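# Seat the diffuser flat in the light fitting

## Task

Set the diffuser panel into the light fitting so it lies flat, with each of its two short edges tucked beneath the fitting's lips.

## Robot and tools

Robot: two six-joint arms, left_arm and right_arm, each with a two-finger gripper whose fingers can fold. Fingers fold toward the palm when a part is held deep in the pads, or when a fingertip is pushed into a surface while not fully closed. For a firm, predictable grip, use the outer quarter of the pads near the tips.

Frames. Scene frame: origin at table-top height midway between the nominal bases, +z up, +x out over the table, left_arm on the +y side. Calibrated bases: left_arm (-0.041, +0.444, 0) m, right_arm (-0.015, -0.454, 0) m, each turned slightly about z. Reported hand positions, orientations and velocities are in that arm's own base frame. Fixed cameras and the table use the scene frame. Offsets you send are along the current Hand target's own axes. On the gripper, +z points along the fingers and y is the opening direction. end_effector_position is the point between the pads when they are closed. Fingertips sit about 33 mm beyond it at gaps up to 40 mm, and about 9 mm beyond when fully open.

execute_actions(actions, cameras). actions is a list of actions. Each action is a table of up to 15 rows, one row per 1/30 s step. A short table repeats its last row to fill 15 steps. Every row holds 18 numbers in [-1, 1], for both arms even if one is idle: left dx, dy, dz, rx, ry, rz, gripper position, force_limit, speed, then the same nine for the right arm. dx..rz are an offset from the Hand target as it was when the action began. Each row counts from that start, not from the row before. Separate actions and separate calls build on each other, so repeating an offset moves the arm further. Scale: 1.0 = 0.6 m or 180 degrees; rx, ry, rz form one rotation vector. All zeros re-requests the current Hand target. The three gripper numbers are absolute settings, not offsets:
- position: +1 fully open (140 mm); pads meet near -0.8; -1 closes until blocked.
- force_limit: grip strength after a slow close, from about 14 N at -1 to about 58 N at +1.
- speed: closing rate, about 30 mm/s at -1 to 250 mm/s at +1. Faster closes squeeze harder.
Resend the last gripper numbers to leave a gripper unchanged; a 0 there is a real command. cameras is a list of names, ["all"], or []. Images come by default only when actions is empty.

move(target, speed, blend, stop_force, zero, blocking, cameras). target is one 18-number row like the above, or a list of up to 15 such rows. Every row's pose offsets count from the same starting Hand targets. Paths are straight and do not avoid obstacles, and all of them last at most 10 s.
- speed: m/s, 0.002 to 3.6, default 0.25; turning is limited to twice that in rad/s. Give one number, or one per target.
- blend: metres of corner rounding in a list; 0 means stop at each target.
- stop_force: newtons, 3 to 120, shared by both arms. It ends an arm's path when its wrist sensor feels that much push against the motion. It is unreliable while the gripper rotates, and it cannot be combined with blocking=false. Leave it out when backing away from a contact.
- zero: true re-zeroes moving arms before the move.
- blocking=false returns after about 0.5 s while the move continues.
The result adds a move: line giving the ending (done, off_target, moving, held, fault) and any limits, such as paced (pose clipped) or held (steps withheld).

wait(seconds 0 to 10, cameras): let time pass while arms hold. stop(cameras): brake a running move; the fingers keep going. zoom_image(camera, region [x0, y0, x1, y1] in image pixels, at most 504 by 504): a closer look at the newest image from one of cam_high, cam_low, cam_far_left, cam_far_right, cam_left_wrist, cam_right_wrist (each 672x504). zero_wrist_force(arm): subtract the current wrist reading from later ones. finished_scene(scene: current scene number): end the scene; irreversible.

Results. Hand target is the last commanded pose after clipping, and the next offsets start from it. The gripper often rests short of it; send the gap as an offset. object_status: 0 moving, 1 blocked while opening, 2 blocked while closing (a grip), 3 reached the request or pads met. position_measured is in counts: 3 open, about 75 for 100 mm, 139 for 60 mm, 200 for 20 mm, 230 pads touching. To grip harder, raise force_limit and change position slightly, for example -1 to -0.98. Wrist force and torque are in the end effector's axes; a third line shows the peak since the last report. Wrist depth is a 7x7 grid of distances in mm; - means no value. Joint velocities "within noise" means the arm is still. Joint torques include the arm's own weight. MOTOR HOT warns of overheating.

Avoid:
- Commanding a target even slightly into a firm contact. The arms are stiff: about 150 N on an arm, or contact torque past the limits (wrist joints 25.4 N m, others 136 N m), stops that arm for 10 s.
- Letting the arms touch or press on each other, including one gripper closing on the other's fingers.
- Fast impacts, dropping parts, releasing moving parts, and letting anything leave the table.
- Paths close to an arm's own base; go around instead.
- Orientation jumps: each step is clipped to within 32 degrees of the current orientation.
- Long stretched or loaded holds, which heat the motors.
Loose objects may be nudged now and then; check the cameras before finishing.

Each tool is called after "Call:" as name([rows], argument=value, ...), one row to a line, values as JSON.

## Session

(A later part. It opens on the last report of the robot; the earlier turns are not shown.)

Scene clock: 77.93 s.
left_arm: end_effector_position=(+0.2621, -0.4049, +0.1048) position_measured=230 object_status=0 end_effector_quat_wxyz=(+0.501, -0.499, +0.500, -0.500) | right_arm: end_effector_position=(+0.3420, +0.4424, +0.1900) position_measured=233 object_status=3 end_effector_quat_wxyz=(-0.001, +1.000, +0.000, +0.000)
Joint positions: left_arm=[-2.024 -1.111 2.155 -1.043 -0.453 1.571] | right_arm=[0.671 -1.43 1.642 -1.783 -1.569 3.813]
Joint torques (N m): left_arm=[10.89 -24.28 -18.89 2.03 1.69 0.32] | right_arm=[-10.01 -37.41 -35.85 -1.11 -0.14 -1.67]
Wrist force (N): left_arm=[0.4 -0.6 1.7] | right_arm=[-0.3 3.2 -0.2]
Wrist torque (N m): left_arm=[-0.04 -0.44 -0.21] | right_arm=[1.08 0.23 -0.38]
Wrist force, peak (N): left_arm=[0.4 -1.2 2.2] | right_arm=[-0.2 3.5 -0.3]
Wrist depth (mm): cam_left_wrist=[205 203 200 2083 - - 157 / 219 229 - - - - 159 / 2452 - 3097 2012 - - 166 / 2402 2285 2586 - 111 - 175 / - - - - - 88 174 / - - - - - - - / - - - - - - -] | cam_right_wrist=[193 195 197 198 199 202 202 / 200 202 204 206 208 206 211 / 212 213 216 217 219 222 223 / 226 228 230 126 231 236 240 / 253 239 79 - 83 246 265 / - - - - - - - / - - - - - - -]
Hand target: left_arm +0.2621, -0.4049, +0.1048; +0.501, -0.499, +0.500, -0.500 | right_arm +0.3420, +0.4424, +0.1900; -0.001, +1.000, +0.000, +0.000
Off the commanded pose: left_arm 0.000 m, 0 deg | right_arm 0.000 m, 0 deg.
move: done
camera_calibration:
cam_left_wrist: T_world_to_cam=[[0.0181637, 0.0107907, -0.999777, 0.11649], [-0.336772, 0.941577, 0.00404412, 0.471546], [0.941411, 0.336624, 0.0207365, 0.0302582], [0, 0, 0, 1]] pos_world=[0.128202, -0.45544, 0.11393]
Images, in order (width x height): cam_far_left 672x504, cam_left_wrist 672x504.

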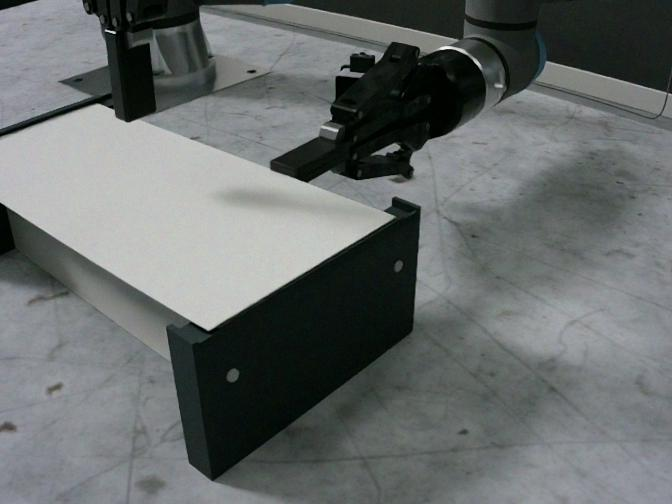

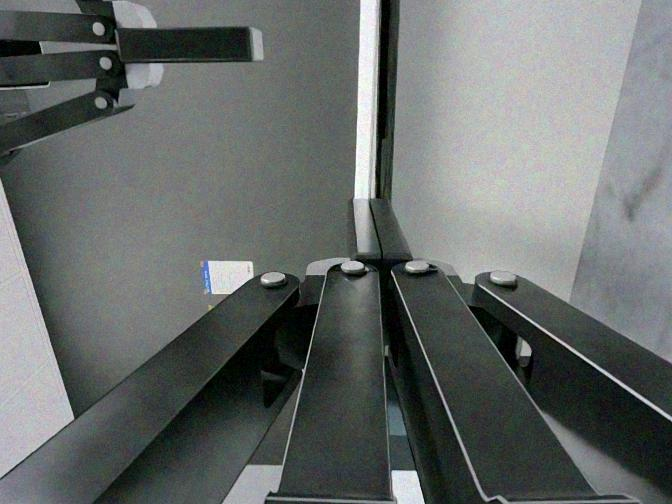

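Call:
move([
  [0,0,0,0,0,0,-0.4,-0.05,0,0,0,0,0,0,0,-1,-1,0],
  [0,-0.003,0.026,0,0,0,-0.4,-0.05,0,0,0,0,0,0,0,-1,-1,0],
  [0,-0.003,0.026,0,0,0,-1,-0.05,-1,0,0,0,0,0,0,-1,-1,0],
], speed=0.06, cameras=["cam_far_left","cam_left_wrist"])

Call:
zoom_image(camera="cam_far_left", region=[0, 60, 440, 380])

Scene clock: 81.80 s.
left_arm: end_effector_position=(+0.2777, -0.4049, +0.1066) position_measured=229 object_status=0 end_effector_quat_wxyz=(+0.501, -0.499, +0.500, -0.500) | right_arm: end_effector_position=(+0.3420, +0.4424, +0.1900) position_measured=233 object_status=3 end_effector_quat_wxyz=(-0.001, +1.000, +0.000, +0.000)
Joint positions: left_arm=[-1.987 -1.118 2.159 -1.04 -0.417 1.571] | right_arm=[0.671 -1.43 1.642 -1.783 -1.569 3.813]
Joint torques (N m): left_arm=[12.71 -35.68 0.53 2.9 1.58 -2.06] | right_arm=[-10.31 -37.3 -36.72 -1 -0.23 -1.62]
Wrist force (N): left_arm=[0.2 -0.2 2.0] | right_arm=[-0.3 3.3 -0.1]
Wrist torque (N m): left_arm=[-0.06 -0.37 -0.19] | right_arm=[1.09 0.22 -0.38]
Wrist force, peak (N): left_arm=[0.6 -1.0 2.4] | right_arm=[-0.7 3.5 -0.1]
Wrist depth (mm): cam_left_wrist=[188 189 188 - 157 153 - / 201 2377 - - 167 - - / - - - - - - 167 / 2705 2836 - - 109 193 177 / - - - - - 88 169 / - - - - - - - / - - - - - - -] | cam_right_wrist=[192 194 196 196 200 200 202 / 199 200 203 205 206 208 209 / 211 212 214 215 217 221 223 / 225 226 227 125 229 236 238 / 254 237 79 - 83 246 262 / - - - - - - - / - - - - - - -]
Hand target: left_arm +0.2777, -0.4049, +0.1066; +0.501, -0.499, +0.500, -0.500 | right_arm +0.3420, +0.4424, +0.1900; -0.001, +1.000, +0.000, +0.000
Off the commanded pose: left_arm 0.000 m, 0 deg | right_arm 0.000 m, 0 deg.
move: done
camera_calibration:
cam_left_wrist: T_world_to_cam=[[0.0181637, 0.0107907, -0.999777, 0.118007], [-0.336772, 0.941577, 0.00404412, 0.476793], [0.941411, 0.336624, 0.0207365, 0.0155349], [0, 0, 0, 1]] pos_world=[0.143802, -0.45544, 0.11573]
Images, in order (width x height): cam_far_left 672x504, cam_left_wrist 672x504.

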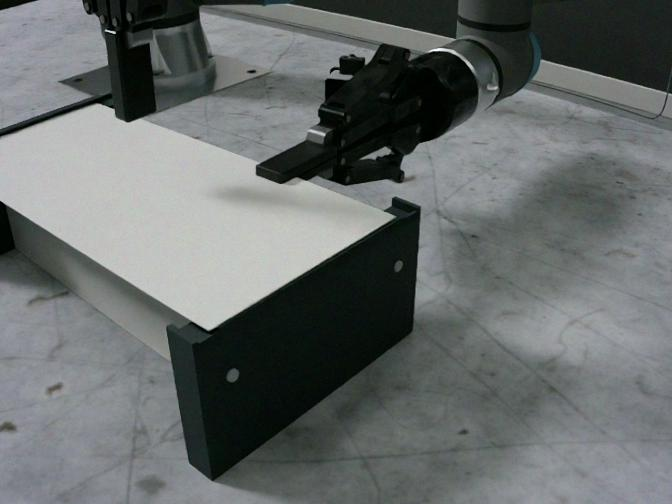

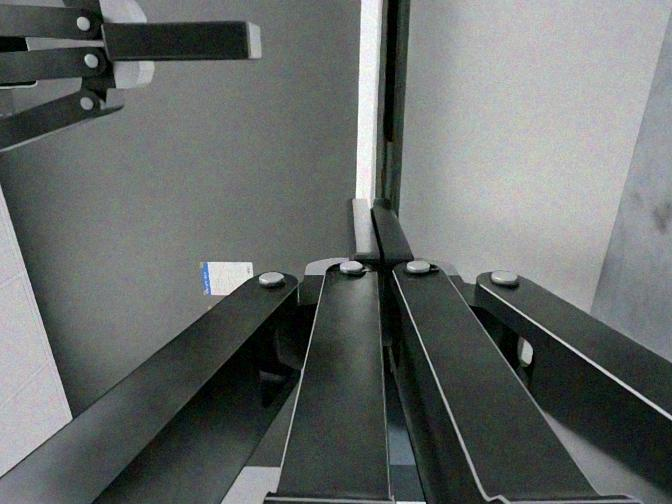

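Scaled by 1.145 from the camera's 672x504 image, which has a finer 960x720 frame.

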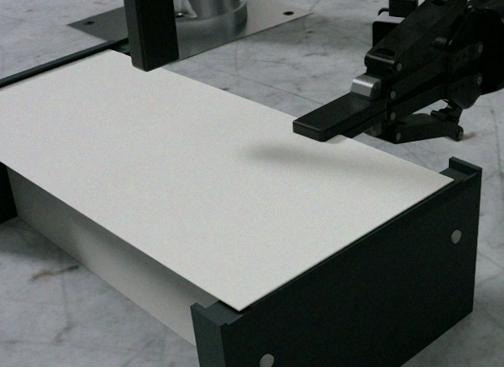

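Call:
move(target=[0.0083,-0.03,0,0,0,-0.0556,-1,-0.05,-1,0.0713,-0.2687,0.033,0,0,0,-1,-1,0], speed=0.08, cameras=["cam_far_left","cam_far_right","cam_low","cam_right_wrist"])

Call:
zoom_image(camera="cam_far_left", region=[100, 140, 440, 400])

Call:
zoom_image(camera="cam_low", region=[120, 220, 350, 370])

Scene clock: 85.97 s.
left_arm: end_effector_position=(+0.2777, -0.4099, +0.1246) position_measured=229 object_status=2 end_effector_quat_wxyz=(-0.455, +0.541, -0.455, +0.541) | right_arm: end_effector_position=(+0.3848, +0.6035, +0.1705) position_measured=233 object_status=3 end_effector_quat_wxyz=(-0.001, +1.000, +0.000, +0.000)
Joint positions: left_arm=[-1.982 -1.153 2.138 -0.983 -0.411 1.397] | right_arm=[0.815 -1.043 1.167 -1.695 -1.569 3.957]
Joint torques (N m): left_arm=[9.38 -35.46 -22.55 2.28 4.58 -2.33] | right_arm=[8.65 -36.19 -37.77 -1.31 -1.39 1.27]
Wrist force (N): left_arm=[-6.8 -1.0 1.9] | right_arm=[-0.4 2.9 -0.6]
Wrist torque (N m): left_arm=[-0.03 -0.93 0.00] | right_arm=[1.00 0.21 -0.36]
Wrist force, peak (N): left_arm=[-7.0 -2.3 2.5] | right_arm=[0.0 4.1 -0.3]
Wrist depth (mm): cam_left_wrist=[- - - - 192 - 153 / 2402 - - - 208 - - / - - - - 200 175 - / 280 283 - - 184 186 184 / 303 293 - - - 88 196 / - - - - - - - / - - - - - - -] | cam_right_wrist=[265 265 267 268 269 269 272 / 281 281 283 278 284 283 284 / 298 300 300 189 186 181 178 / 318 322 319 126 193 191 188 / 341 338 79 - 83 198 202 / - - - - - - - / - - - - - - -]
Hand target: left_arm +0.2777, -0.4099, +0.1246; -0.455, +0.541, -0.455, +0.541 | right_arm +0.3848, +0.6036, +0.1704; -0.001, +1.000, +0.000, +0.000
Off the commanded pose: left_arm 0.000 m, 0 deg | right_arm 0.000 m, 0 deg.
move: done
camera_calibration:
cam_right_wrist: T_world_to_cam=[[-0.0165257, -0.999239, 0.0353292, 0.610229], [-0.940318, 0.0275433, 0.339181, 0.287525], [-0.339896, -0.0276154, -0.940057, 0.451993], [0, 0, 0, 1]] pos_world=[0.43408, 0.614327, 0.305818]
Images, in order (width x height): cam_low 672x504, cam_far_left 672x504, cam_far_right 672x504, cam_right_wrist 672x504.

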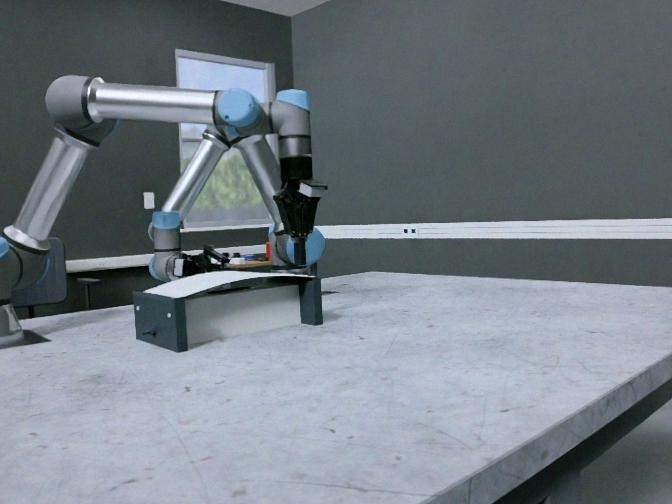

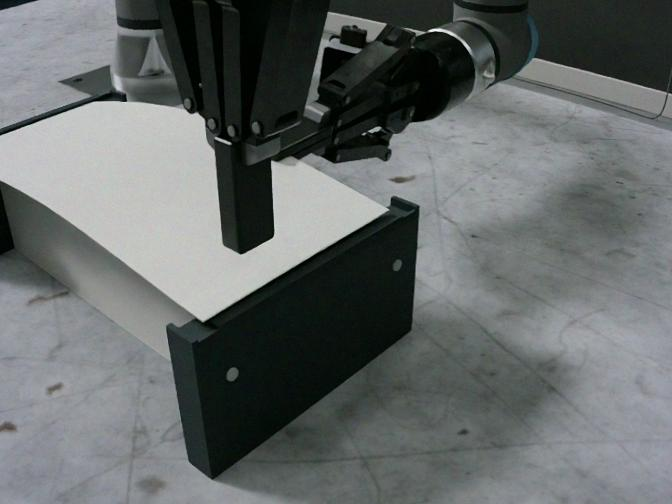

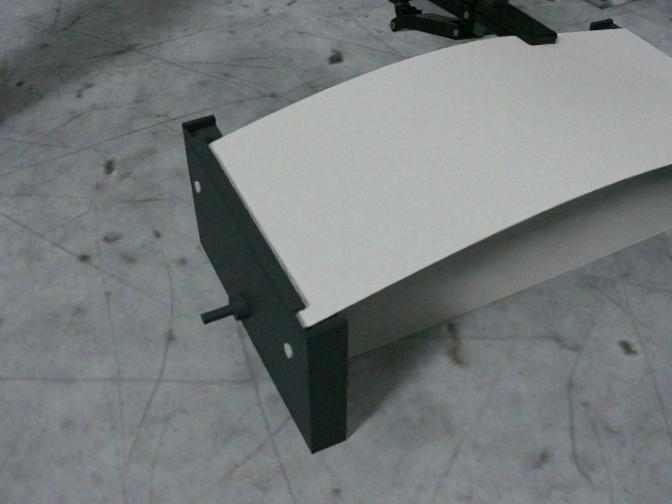

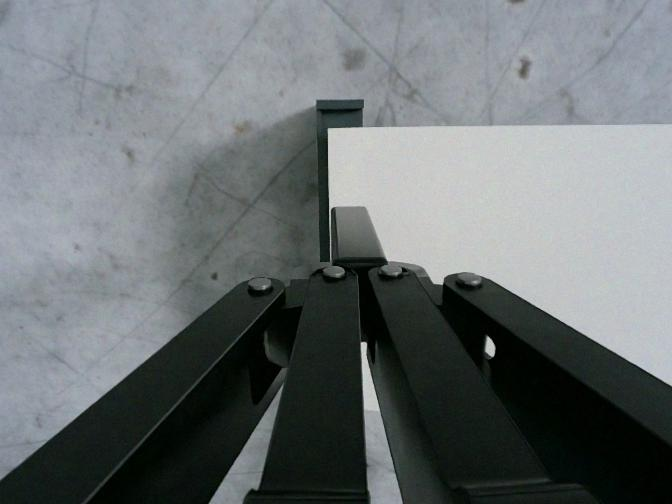

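Scaled by 1.482 from the camera's 672x504 image, which has a finer 960x720 frame.

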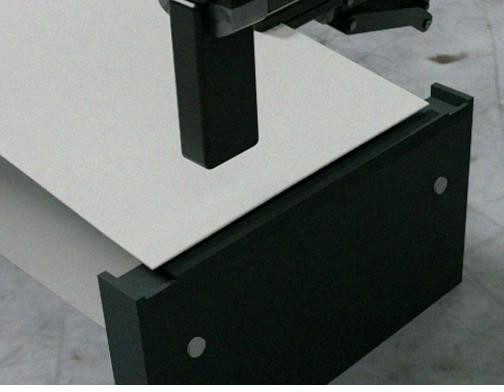

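Scaled by 2.191 from the camera's 672x504 image, which has a finer 960x720 frame.

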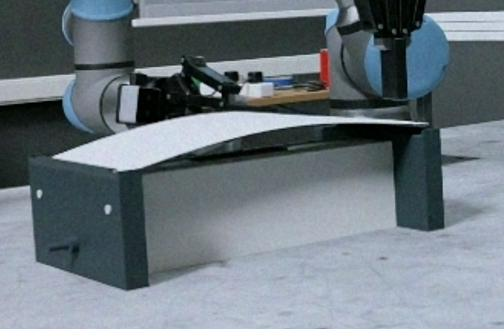

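Call:
move([
  [0.0058,-0.004,0,0,0,-0.0167,-1,-0.05,-1,0,0.02,0.035,0,0,0,-1,-1,0],
  [0.0058,-0.004,0,0,0,-0.0167,-1,-0.05,-1,0,0.02,0.055,0,0,0,-1,-1,0],
], speed=[0.05,0.02], cameras=["cam_far_left","cam_low","cam_far_right","cam_right_wrist"])

Call:
zoom_image(camera="cam_far_left", region=[140, 180, 440, 380])

Call:
zoom_image(camera="cam_right_wrist", region=[290, 80, 450, 240])

Scene clock: 88.70 s.
left_arm: end_effector_position=(+0.2777, -0.4130, +0.1275) position_measured=229 object_status=2 end_effector_quat_wxyz=(-0.441, +0.553, -0.441, +0.553) | right_arm: end_effector_position=(+0.3848, +0.5917, +0.1376) position_measured=233 object_status=3 end_effector_quat_wxyz=(-0.001, +1.000, +0.000, +0.000)
Joint positions: left_arm=[-1.979 -1.155 2.128 -0.971 -0.408 1.344] | right_arm=[0.803 -1.055 1.269 -1.786 -1.569 3.946]
Joint torques (N m): left_arm=[0.17 -24.66 -18.57 2.69 1.61 -2.14] | right_arm=[-8.07 -22.96 -5.13 -5.61 -0.51 -1.84]
Wrist force (N): left_arm=[-8.1 3.6 10.2] | right_arm=[-4.2 6.5 -20.7]
Wrist torque (N m): left_arm=[-0.38 -1.00 -0.07] | right_arm=[0.78 -0.01 -0.14]
Wrist force, peak (N): left_arm=[-9.7 3.2 10.4] | right_arm=[-6.1 12.0 -24.5]
Wrist depth (mm): cam_left_wrist=[- 2012 - - 798 154 - / 2402 2029 - - 213 - - / 271 269 - 2426 218 172 - / 271 279 280 - 115 - - / - - - - - 89 - / - - - - - - - / - - - - - - -] | cam_right_wrist=[236 237 238 240 240 241 242 / 250 251 251 246 250 252 253 / 266 266 269 164 161 154 147 / 283 286 283 113 167 161 156 / 303 296 79 - 83 89 163 / - - - - - - - / - - - - - - -]
Hand target: left_arm +0.2777, -0.4130, +0.1275; -0.441, +0.553, -0.441, +0.553 | right_arm +0.3848, +0.5916, +0.1374; -0.001, +1.000, +0.000, +0.000
Off the commanded pose: left_arm 0.000 m, 0 deg | right_arm 0.000 m, 0 deg.
move: done
camera_calibration:
cam_right_wrist: T_world_to_cam=[[-0.0165581, -0.999242, 0.0352346, 0.599542], [-0.940317, 0.0275418, 0.339184, 0.299012], [-0.339897, -0.0275155, -0.94006, 0.420678], [0, 0, 0, 1]] pos_world=[0.43408, 0.602427, 0.272918]
Images, in order (width x height): cam_low 672x504, cam_far_left 672x504, cam_far_right 672x504, cam_right_wrist 672x504.

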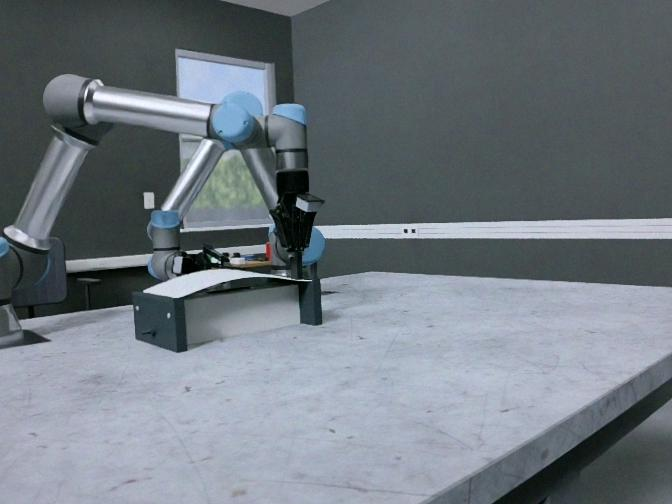

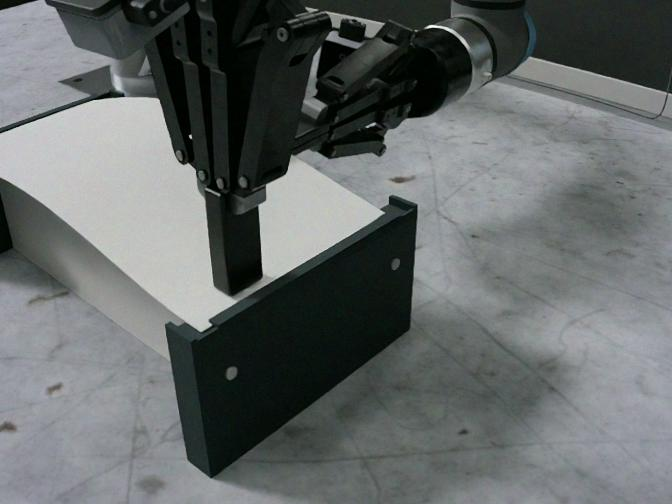

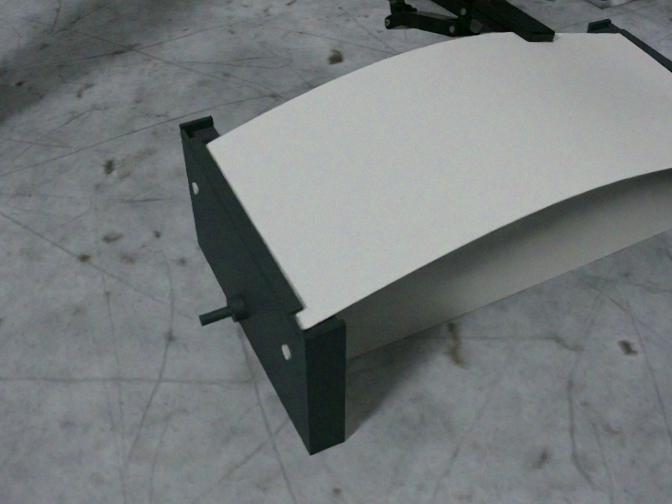

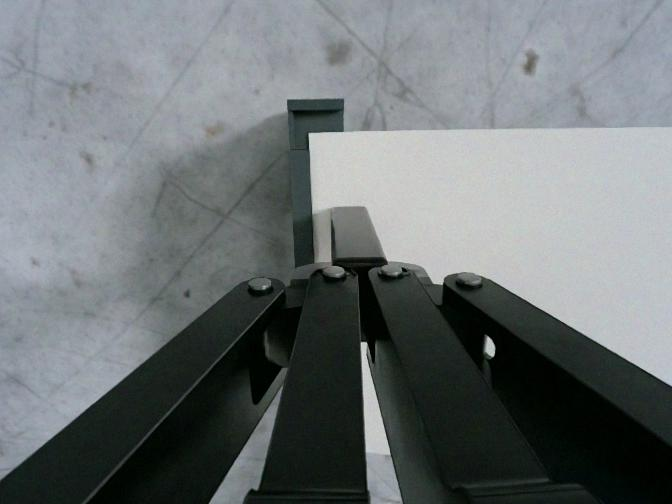

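Scaled by 1.680 from the camera's 672x504 image, which has a finer 960x720 frame.

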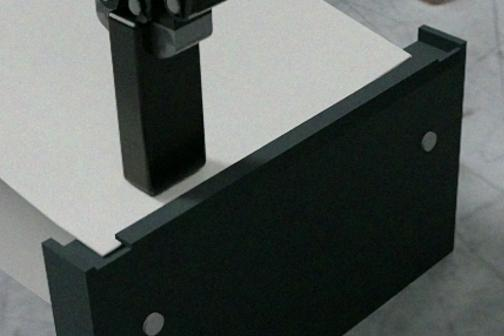

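Scaled by 3.150 from the camera's 672x504 image, which has a finer 960x720 frame.

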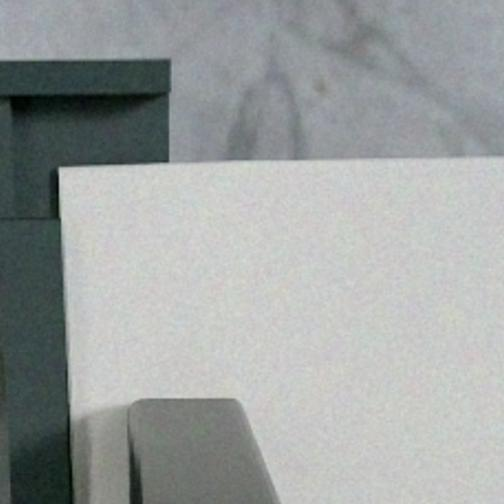

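Call:
move(target=[-0.0147,0.0211,0,0,0,0.0434,-1,-0.05,-1,0,-0.0067,-0.0025,0,0,0,-1,-1,0], speed=0.03, cameras=["cam_far_left","cam_low","cam_far_right","cam_right_wrist"])

Call:
zoom_image(camera="cam_far_left", region=[140, 180, 440, 380])

Call:
zoom_image(camera="cam_right_wrist", region=[290, 80, 450, 240])

Call:
zoom_image(camera="cam_far_right", region=[180, 100, 380, 340])

Scene clock: 92.43 s.
left_arm: end_effector_position=(+0.2777, -0.4072, +0.1132) position_measured=229 object_status=2 end_effector_quat_wxyz=(-0.477, +0.522, -0.477, +0.522) | right_arm: end_effector_position=(+0.3848, +0.5957, +0.1389) position_measured=233 object_status=3 end_effector_quat_wxyz=(-0.001, +1.000, +0.000, +0.000)
Joint positions: left_arm=[-1.985 -1.13 2.151 -1.018 -0.414 1.48] | right_arm=[0.807 -1.047 1.254 -1.779 -1.569 3.95]
Joint torques (N m): left_arm=[-12.29 -22.76 0.66 -0.44 -2.58 1.47] | right_arm=[7.77 -35.74 -37.01 -0.98 -1.28 1.28]
Wrist force (N): left_arm=[3.7 1.2 0.5] | right_arm=[0.1 2.3 -0.4]
Wrist torque (N m): left_arm=[-0.24 -0.10 -0.20] | right_arm=[0.95 0.16 -0.36]
Wrist force, peak (N): left_arm=[-8.4 4.4 10.8] | right_arm=[-4.3 7.0 -22.0]
Wrist depth (mm): cam_left_wrist=[2101 - - - 159 - 156 / - - 2477 1961 173 - - / - 276 2836 - 177 174 173 / 277 281 285 - 120 183 186 / 285 287 - - - 88 176 / - - - - - - - / - - - - - - -] | cam_right_wrist=[237 239 239 239 242 243 244 / 252 251 253 249 252 254 255 / 267 267 270 164 164 161 160 / 287 287 283 113 171 172 171 / 303 298 79 - 83 - 181 / - - - - - - - / - - - - - - -]
Hand target: left_arm +0.2777, -0.4072, +0.1132; -0.478, +0.521, -0.477, +0.522 | right_arm +0.3848, +0.5957, +0.1389; -0.001, +1.000, +0.000, +0.000
Off the commanded pose: left_arm 0.000 m, 0 deg | right_arm 0.000 m, 0 deg.
move: done
camera_calibration:
cam_right_wrist: T_world_to_cam=[[-0.016524, -0.999239, 0.0353285, 0.603451], [-0.940318, 0.0275415, 0.339181, 0.298462], [-0.339896, -0.0276154, -0.940057, 0.422069], [0, 0, 0, 1]] pos_world=[0.43408, 0.606427, 0.274218]
Images, in order (width x height): cam_low 672x504, cam_far_left 672x504, cam_far_right 672x504, cam_right_wrist 672x504.

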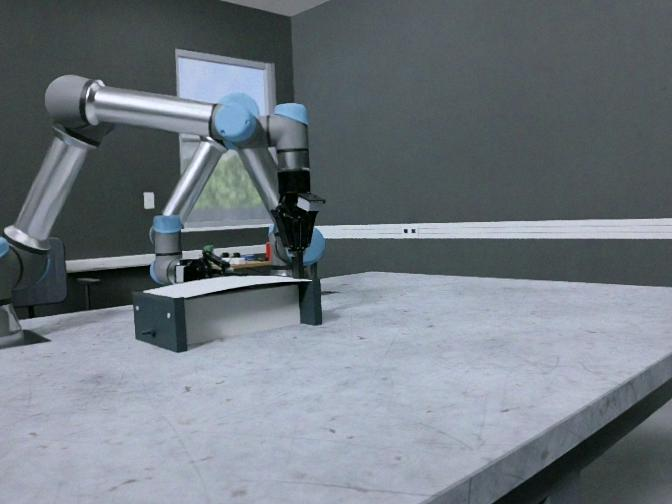

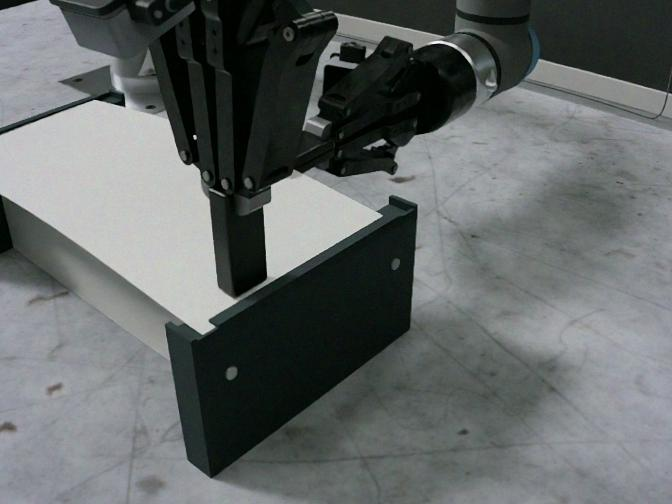

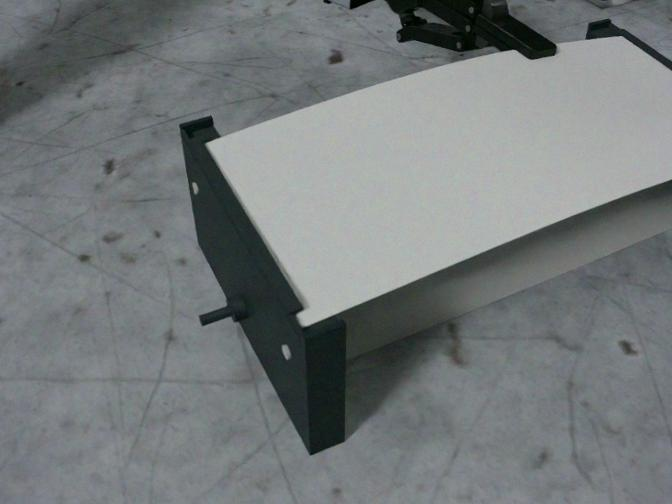

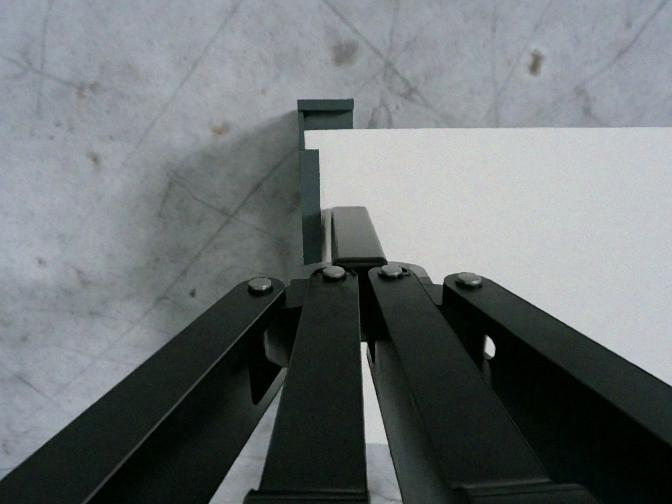

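Scaled by 1.680 from the camera's 672x504 image, which has a finer 960x720 frame.

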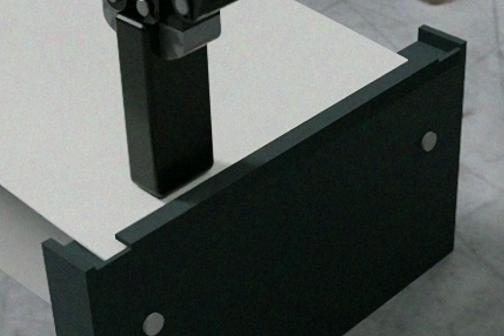

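Scaled by 3.150 from the camera's 672x504 image, which has a finer 960x720 frame.

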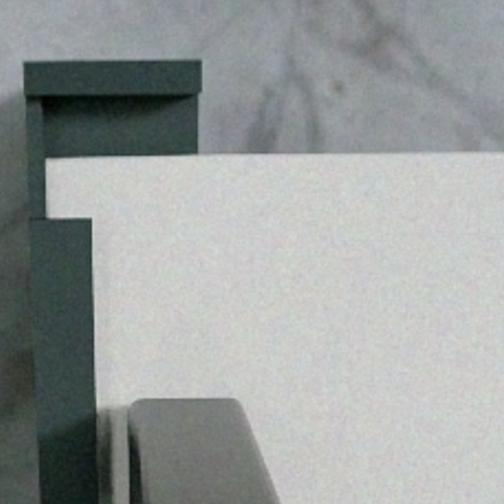

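Scaled by 2.100 from the camera's 672x504 image, which has a finer 960x720 frame.

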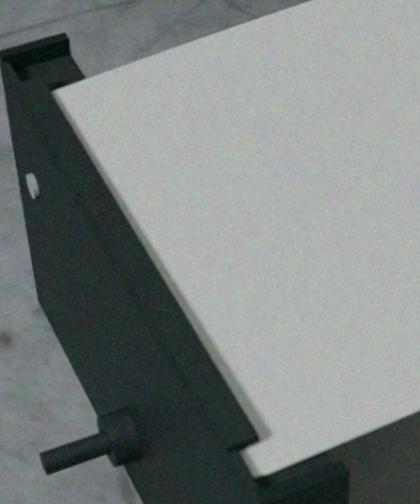

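Call:
move([
  [-0.0014,0.0159,0,0,0,0.0289,-1,-0.05,-1,0,0,-0.02,0,0,0,-1,-1,0],
  [-0.0014,0.0159,0,0,0,0.0289,-0.6,-0.05,-1,0,0,-0.1,0,0,0,-1,-1,0],
  [-0.0014,0.0159,-0.12,0,0,0.0289,-0.6,-0.05,-1,0,0,-0.1,0,0,0,-1,-1,0],
], speed=[0.04,0.1,0.08], cameras=["cam_far_left","cam_low","cam_far_right","cam_right_wrist"])

Call:
zoom_image(camera="cam_far_left", region=[140, 180, 440, 380])

Call:
zoom_image(camera="cam_far_right", region=[170, 100, 370, 340])

Call:
zoom_image(camera="cam_low", region=[120, 220, 350, 370])

Scene clock: 98.00 s.
left_arm: end_effector_position=(+0.2059, -0.4072, +0.1036) position_measured=205 object_status=3 end_effector_quat_wxyz=(+0.501, -0.499, +0.500, -0.500) | right_arm: end_effector_position=(+0.3848, +0.5956, +0.1989) position_measured=233 object_status=3 end_effector_quat_wxyz=(-0.001, +1.000, +0.000, +0.000)
Joint positions: left_arm=[-2.146 -1.089 2.118 -1.028 -0.575 1.572] | right_arm=[0.807 -1.068 1.131 -1.635 -1.569 3.949]
Joint torques (N m): left_arm=[-15.02 -22.57 -18.74 3.33 -1.18 -0.99] | right_arm=[-9.47 -37.1 -36.31 -0.88 -1.21 -0.33]
Wrist force (N): left_arm=[0.5 -1.0 1.7] | right_arm=[-0.2 2.0 0.0]
Wrist torque (N m): left_arm=[-0.05 -0.42 -0.29] | right_arm=[0.81 0.15 -0.38]
Wrist force, peak (N): left_arm=[7.3 0.4 -0.5] | right_arm=[0.2 2.9 0.3]
Wrist depth (mm): cam_left_wrist=[2047 2220 1868 197 - - 172 / - 2426 2426 2263 - - 157 / 2504 2452 - - 247 256 165 / 359 359 359 104 121 261 156 / - - 90 - - 93 158 / - - - - - - - / - - - - - - -] | cam_right_wrist=[290 290 294 294 296 296 297 / 307 308 313 305 307 307 309 / 326 327 331 227 230 232 236 / 348 350 350 126 239 250 253 / 374 366 79 - 83 262 270 / - - - - - - - / - - - - - - -]
Hand target: left_arm +0.2057, -0.4072, +0.1036; +0.501, -0.499, +0.500, -0.500 | right_arm +0.3848, +0.5956, +0.1989; -0.001, +1.000, +0.000, +0.000
Off the commanded pose: left_arm 0.000 m, 0 deg | right_arm 0.000 m, 0 deg.
move: done
camera_calibration:
cam_right_wrist: T_world_to_cam=[[-0.016524, -0.999239, 0.0353285, 0.601331], [-0.940318, 0.0275415, 0.339181, 0.278111], [-0.339896, -0.0276154, -0.940057, 0.478473], [0, 0, 0, 1]] pos_world=[0.43408, 0.606427, 0.334218]
Images, in order (width x height): cam_low 672x504, cam_far_left 672x504, cam_far_right 672x504, cam_right_wrist 672x504.

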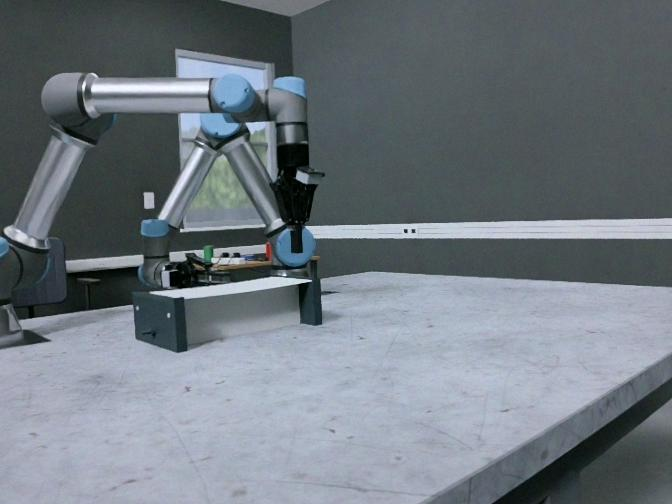

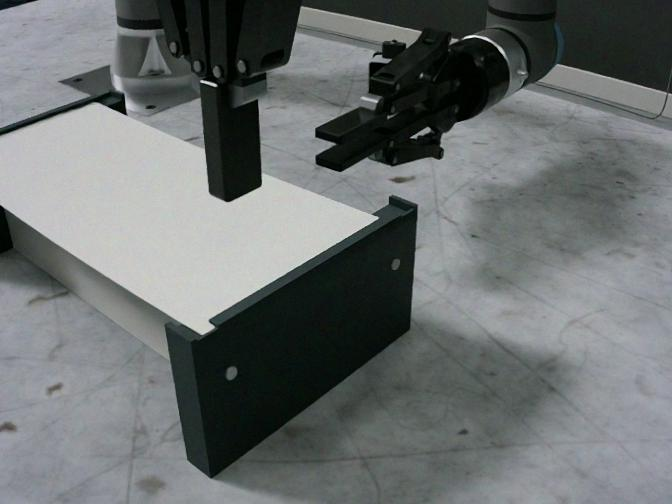

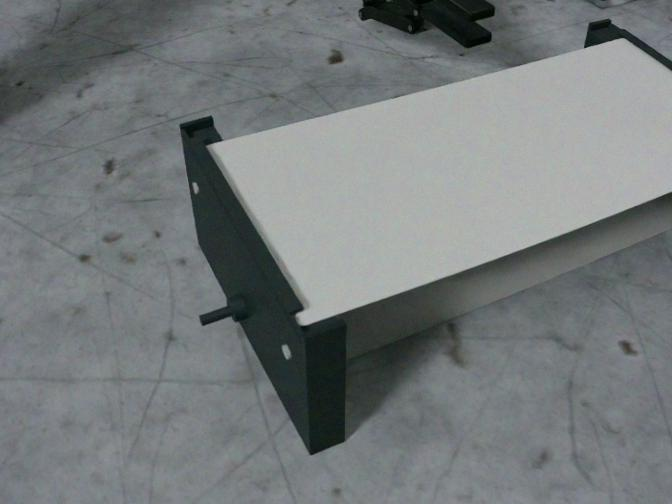

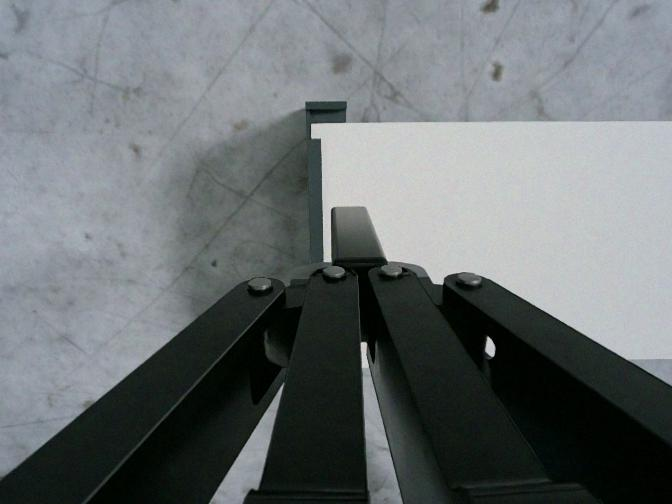

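Scaled by 1.680 from the camera's 672x504 image, which has a finer 960x720 frame.

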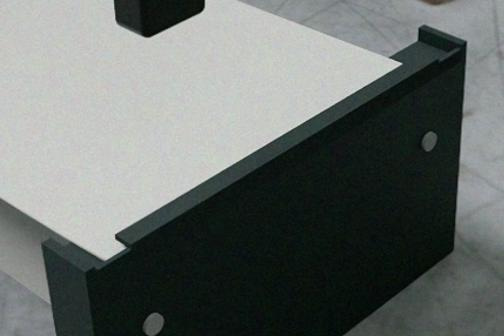

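Scaled by 2.100 from the camera's 672x504 image, which has a finer 960x720 frame.

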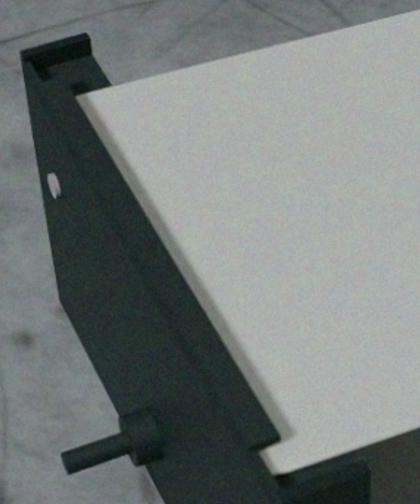

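Scaled by 2.191 from the camera's 672x504 image, which has a finer 960x720 frame.

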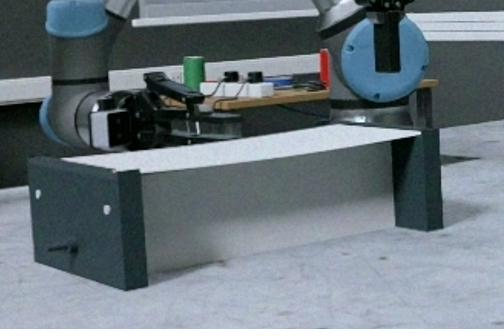

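Call:
zoom_image(camera="cam_far_right", region=[250, 260, 350, 350])

Call:
finished_scene(scene=1)

Scaled by 5.040 from the camera's 672x504 image, which has a finer 960x720 frame.

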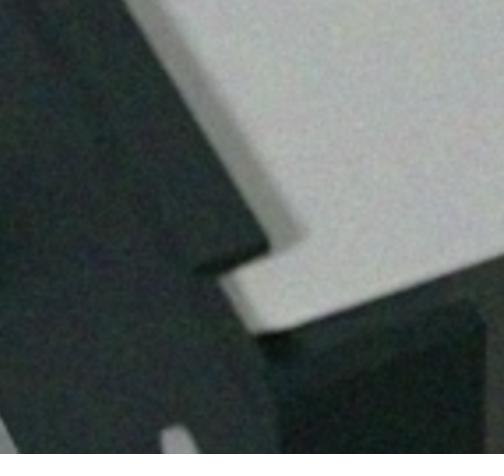

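The scene is finished: the task was done.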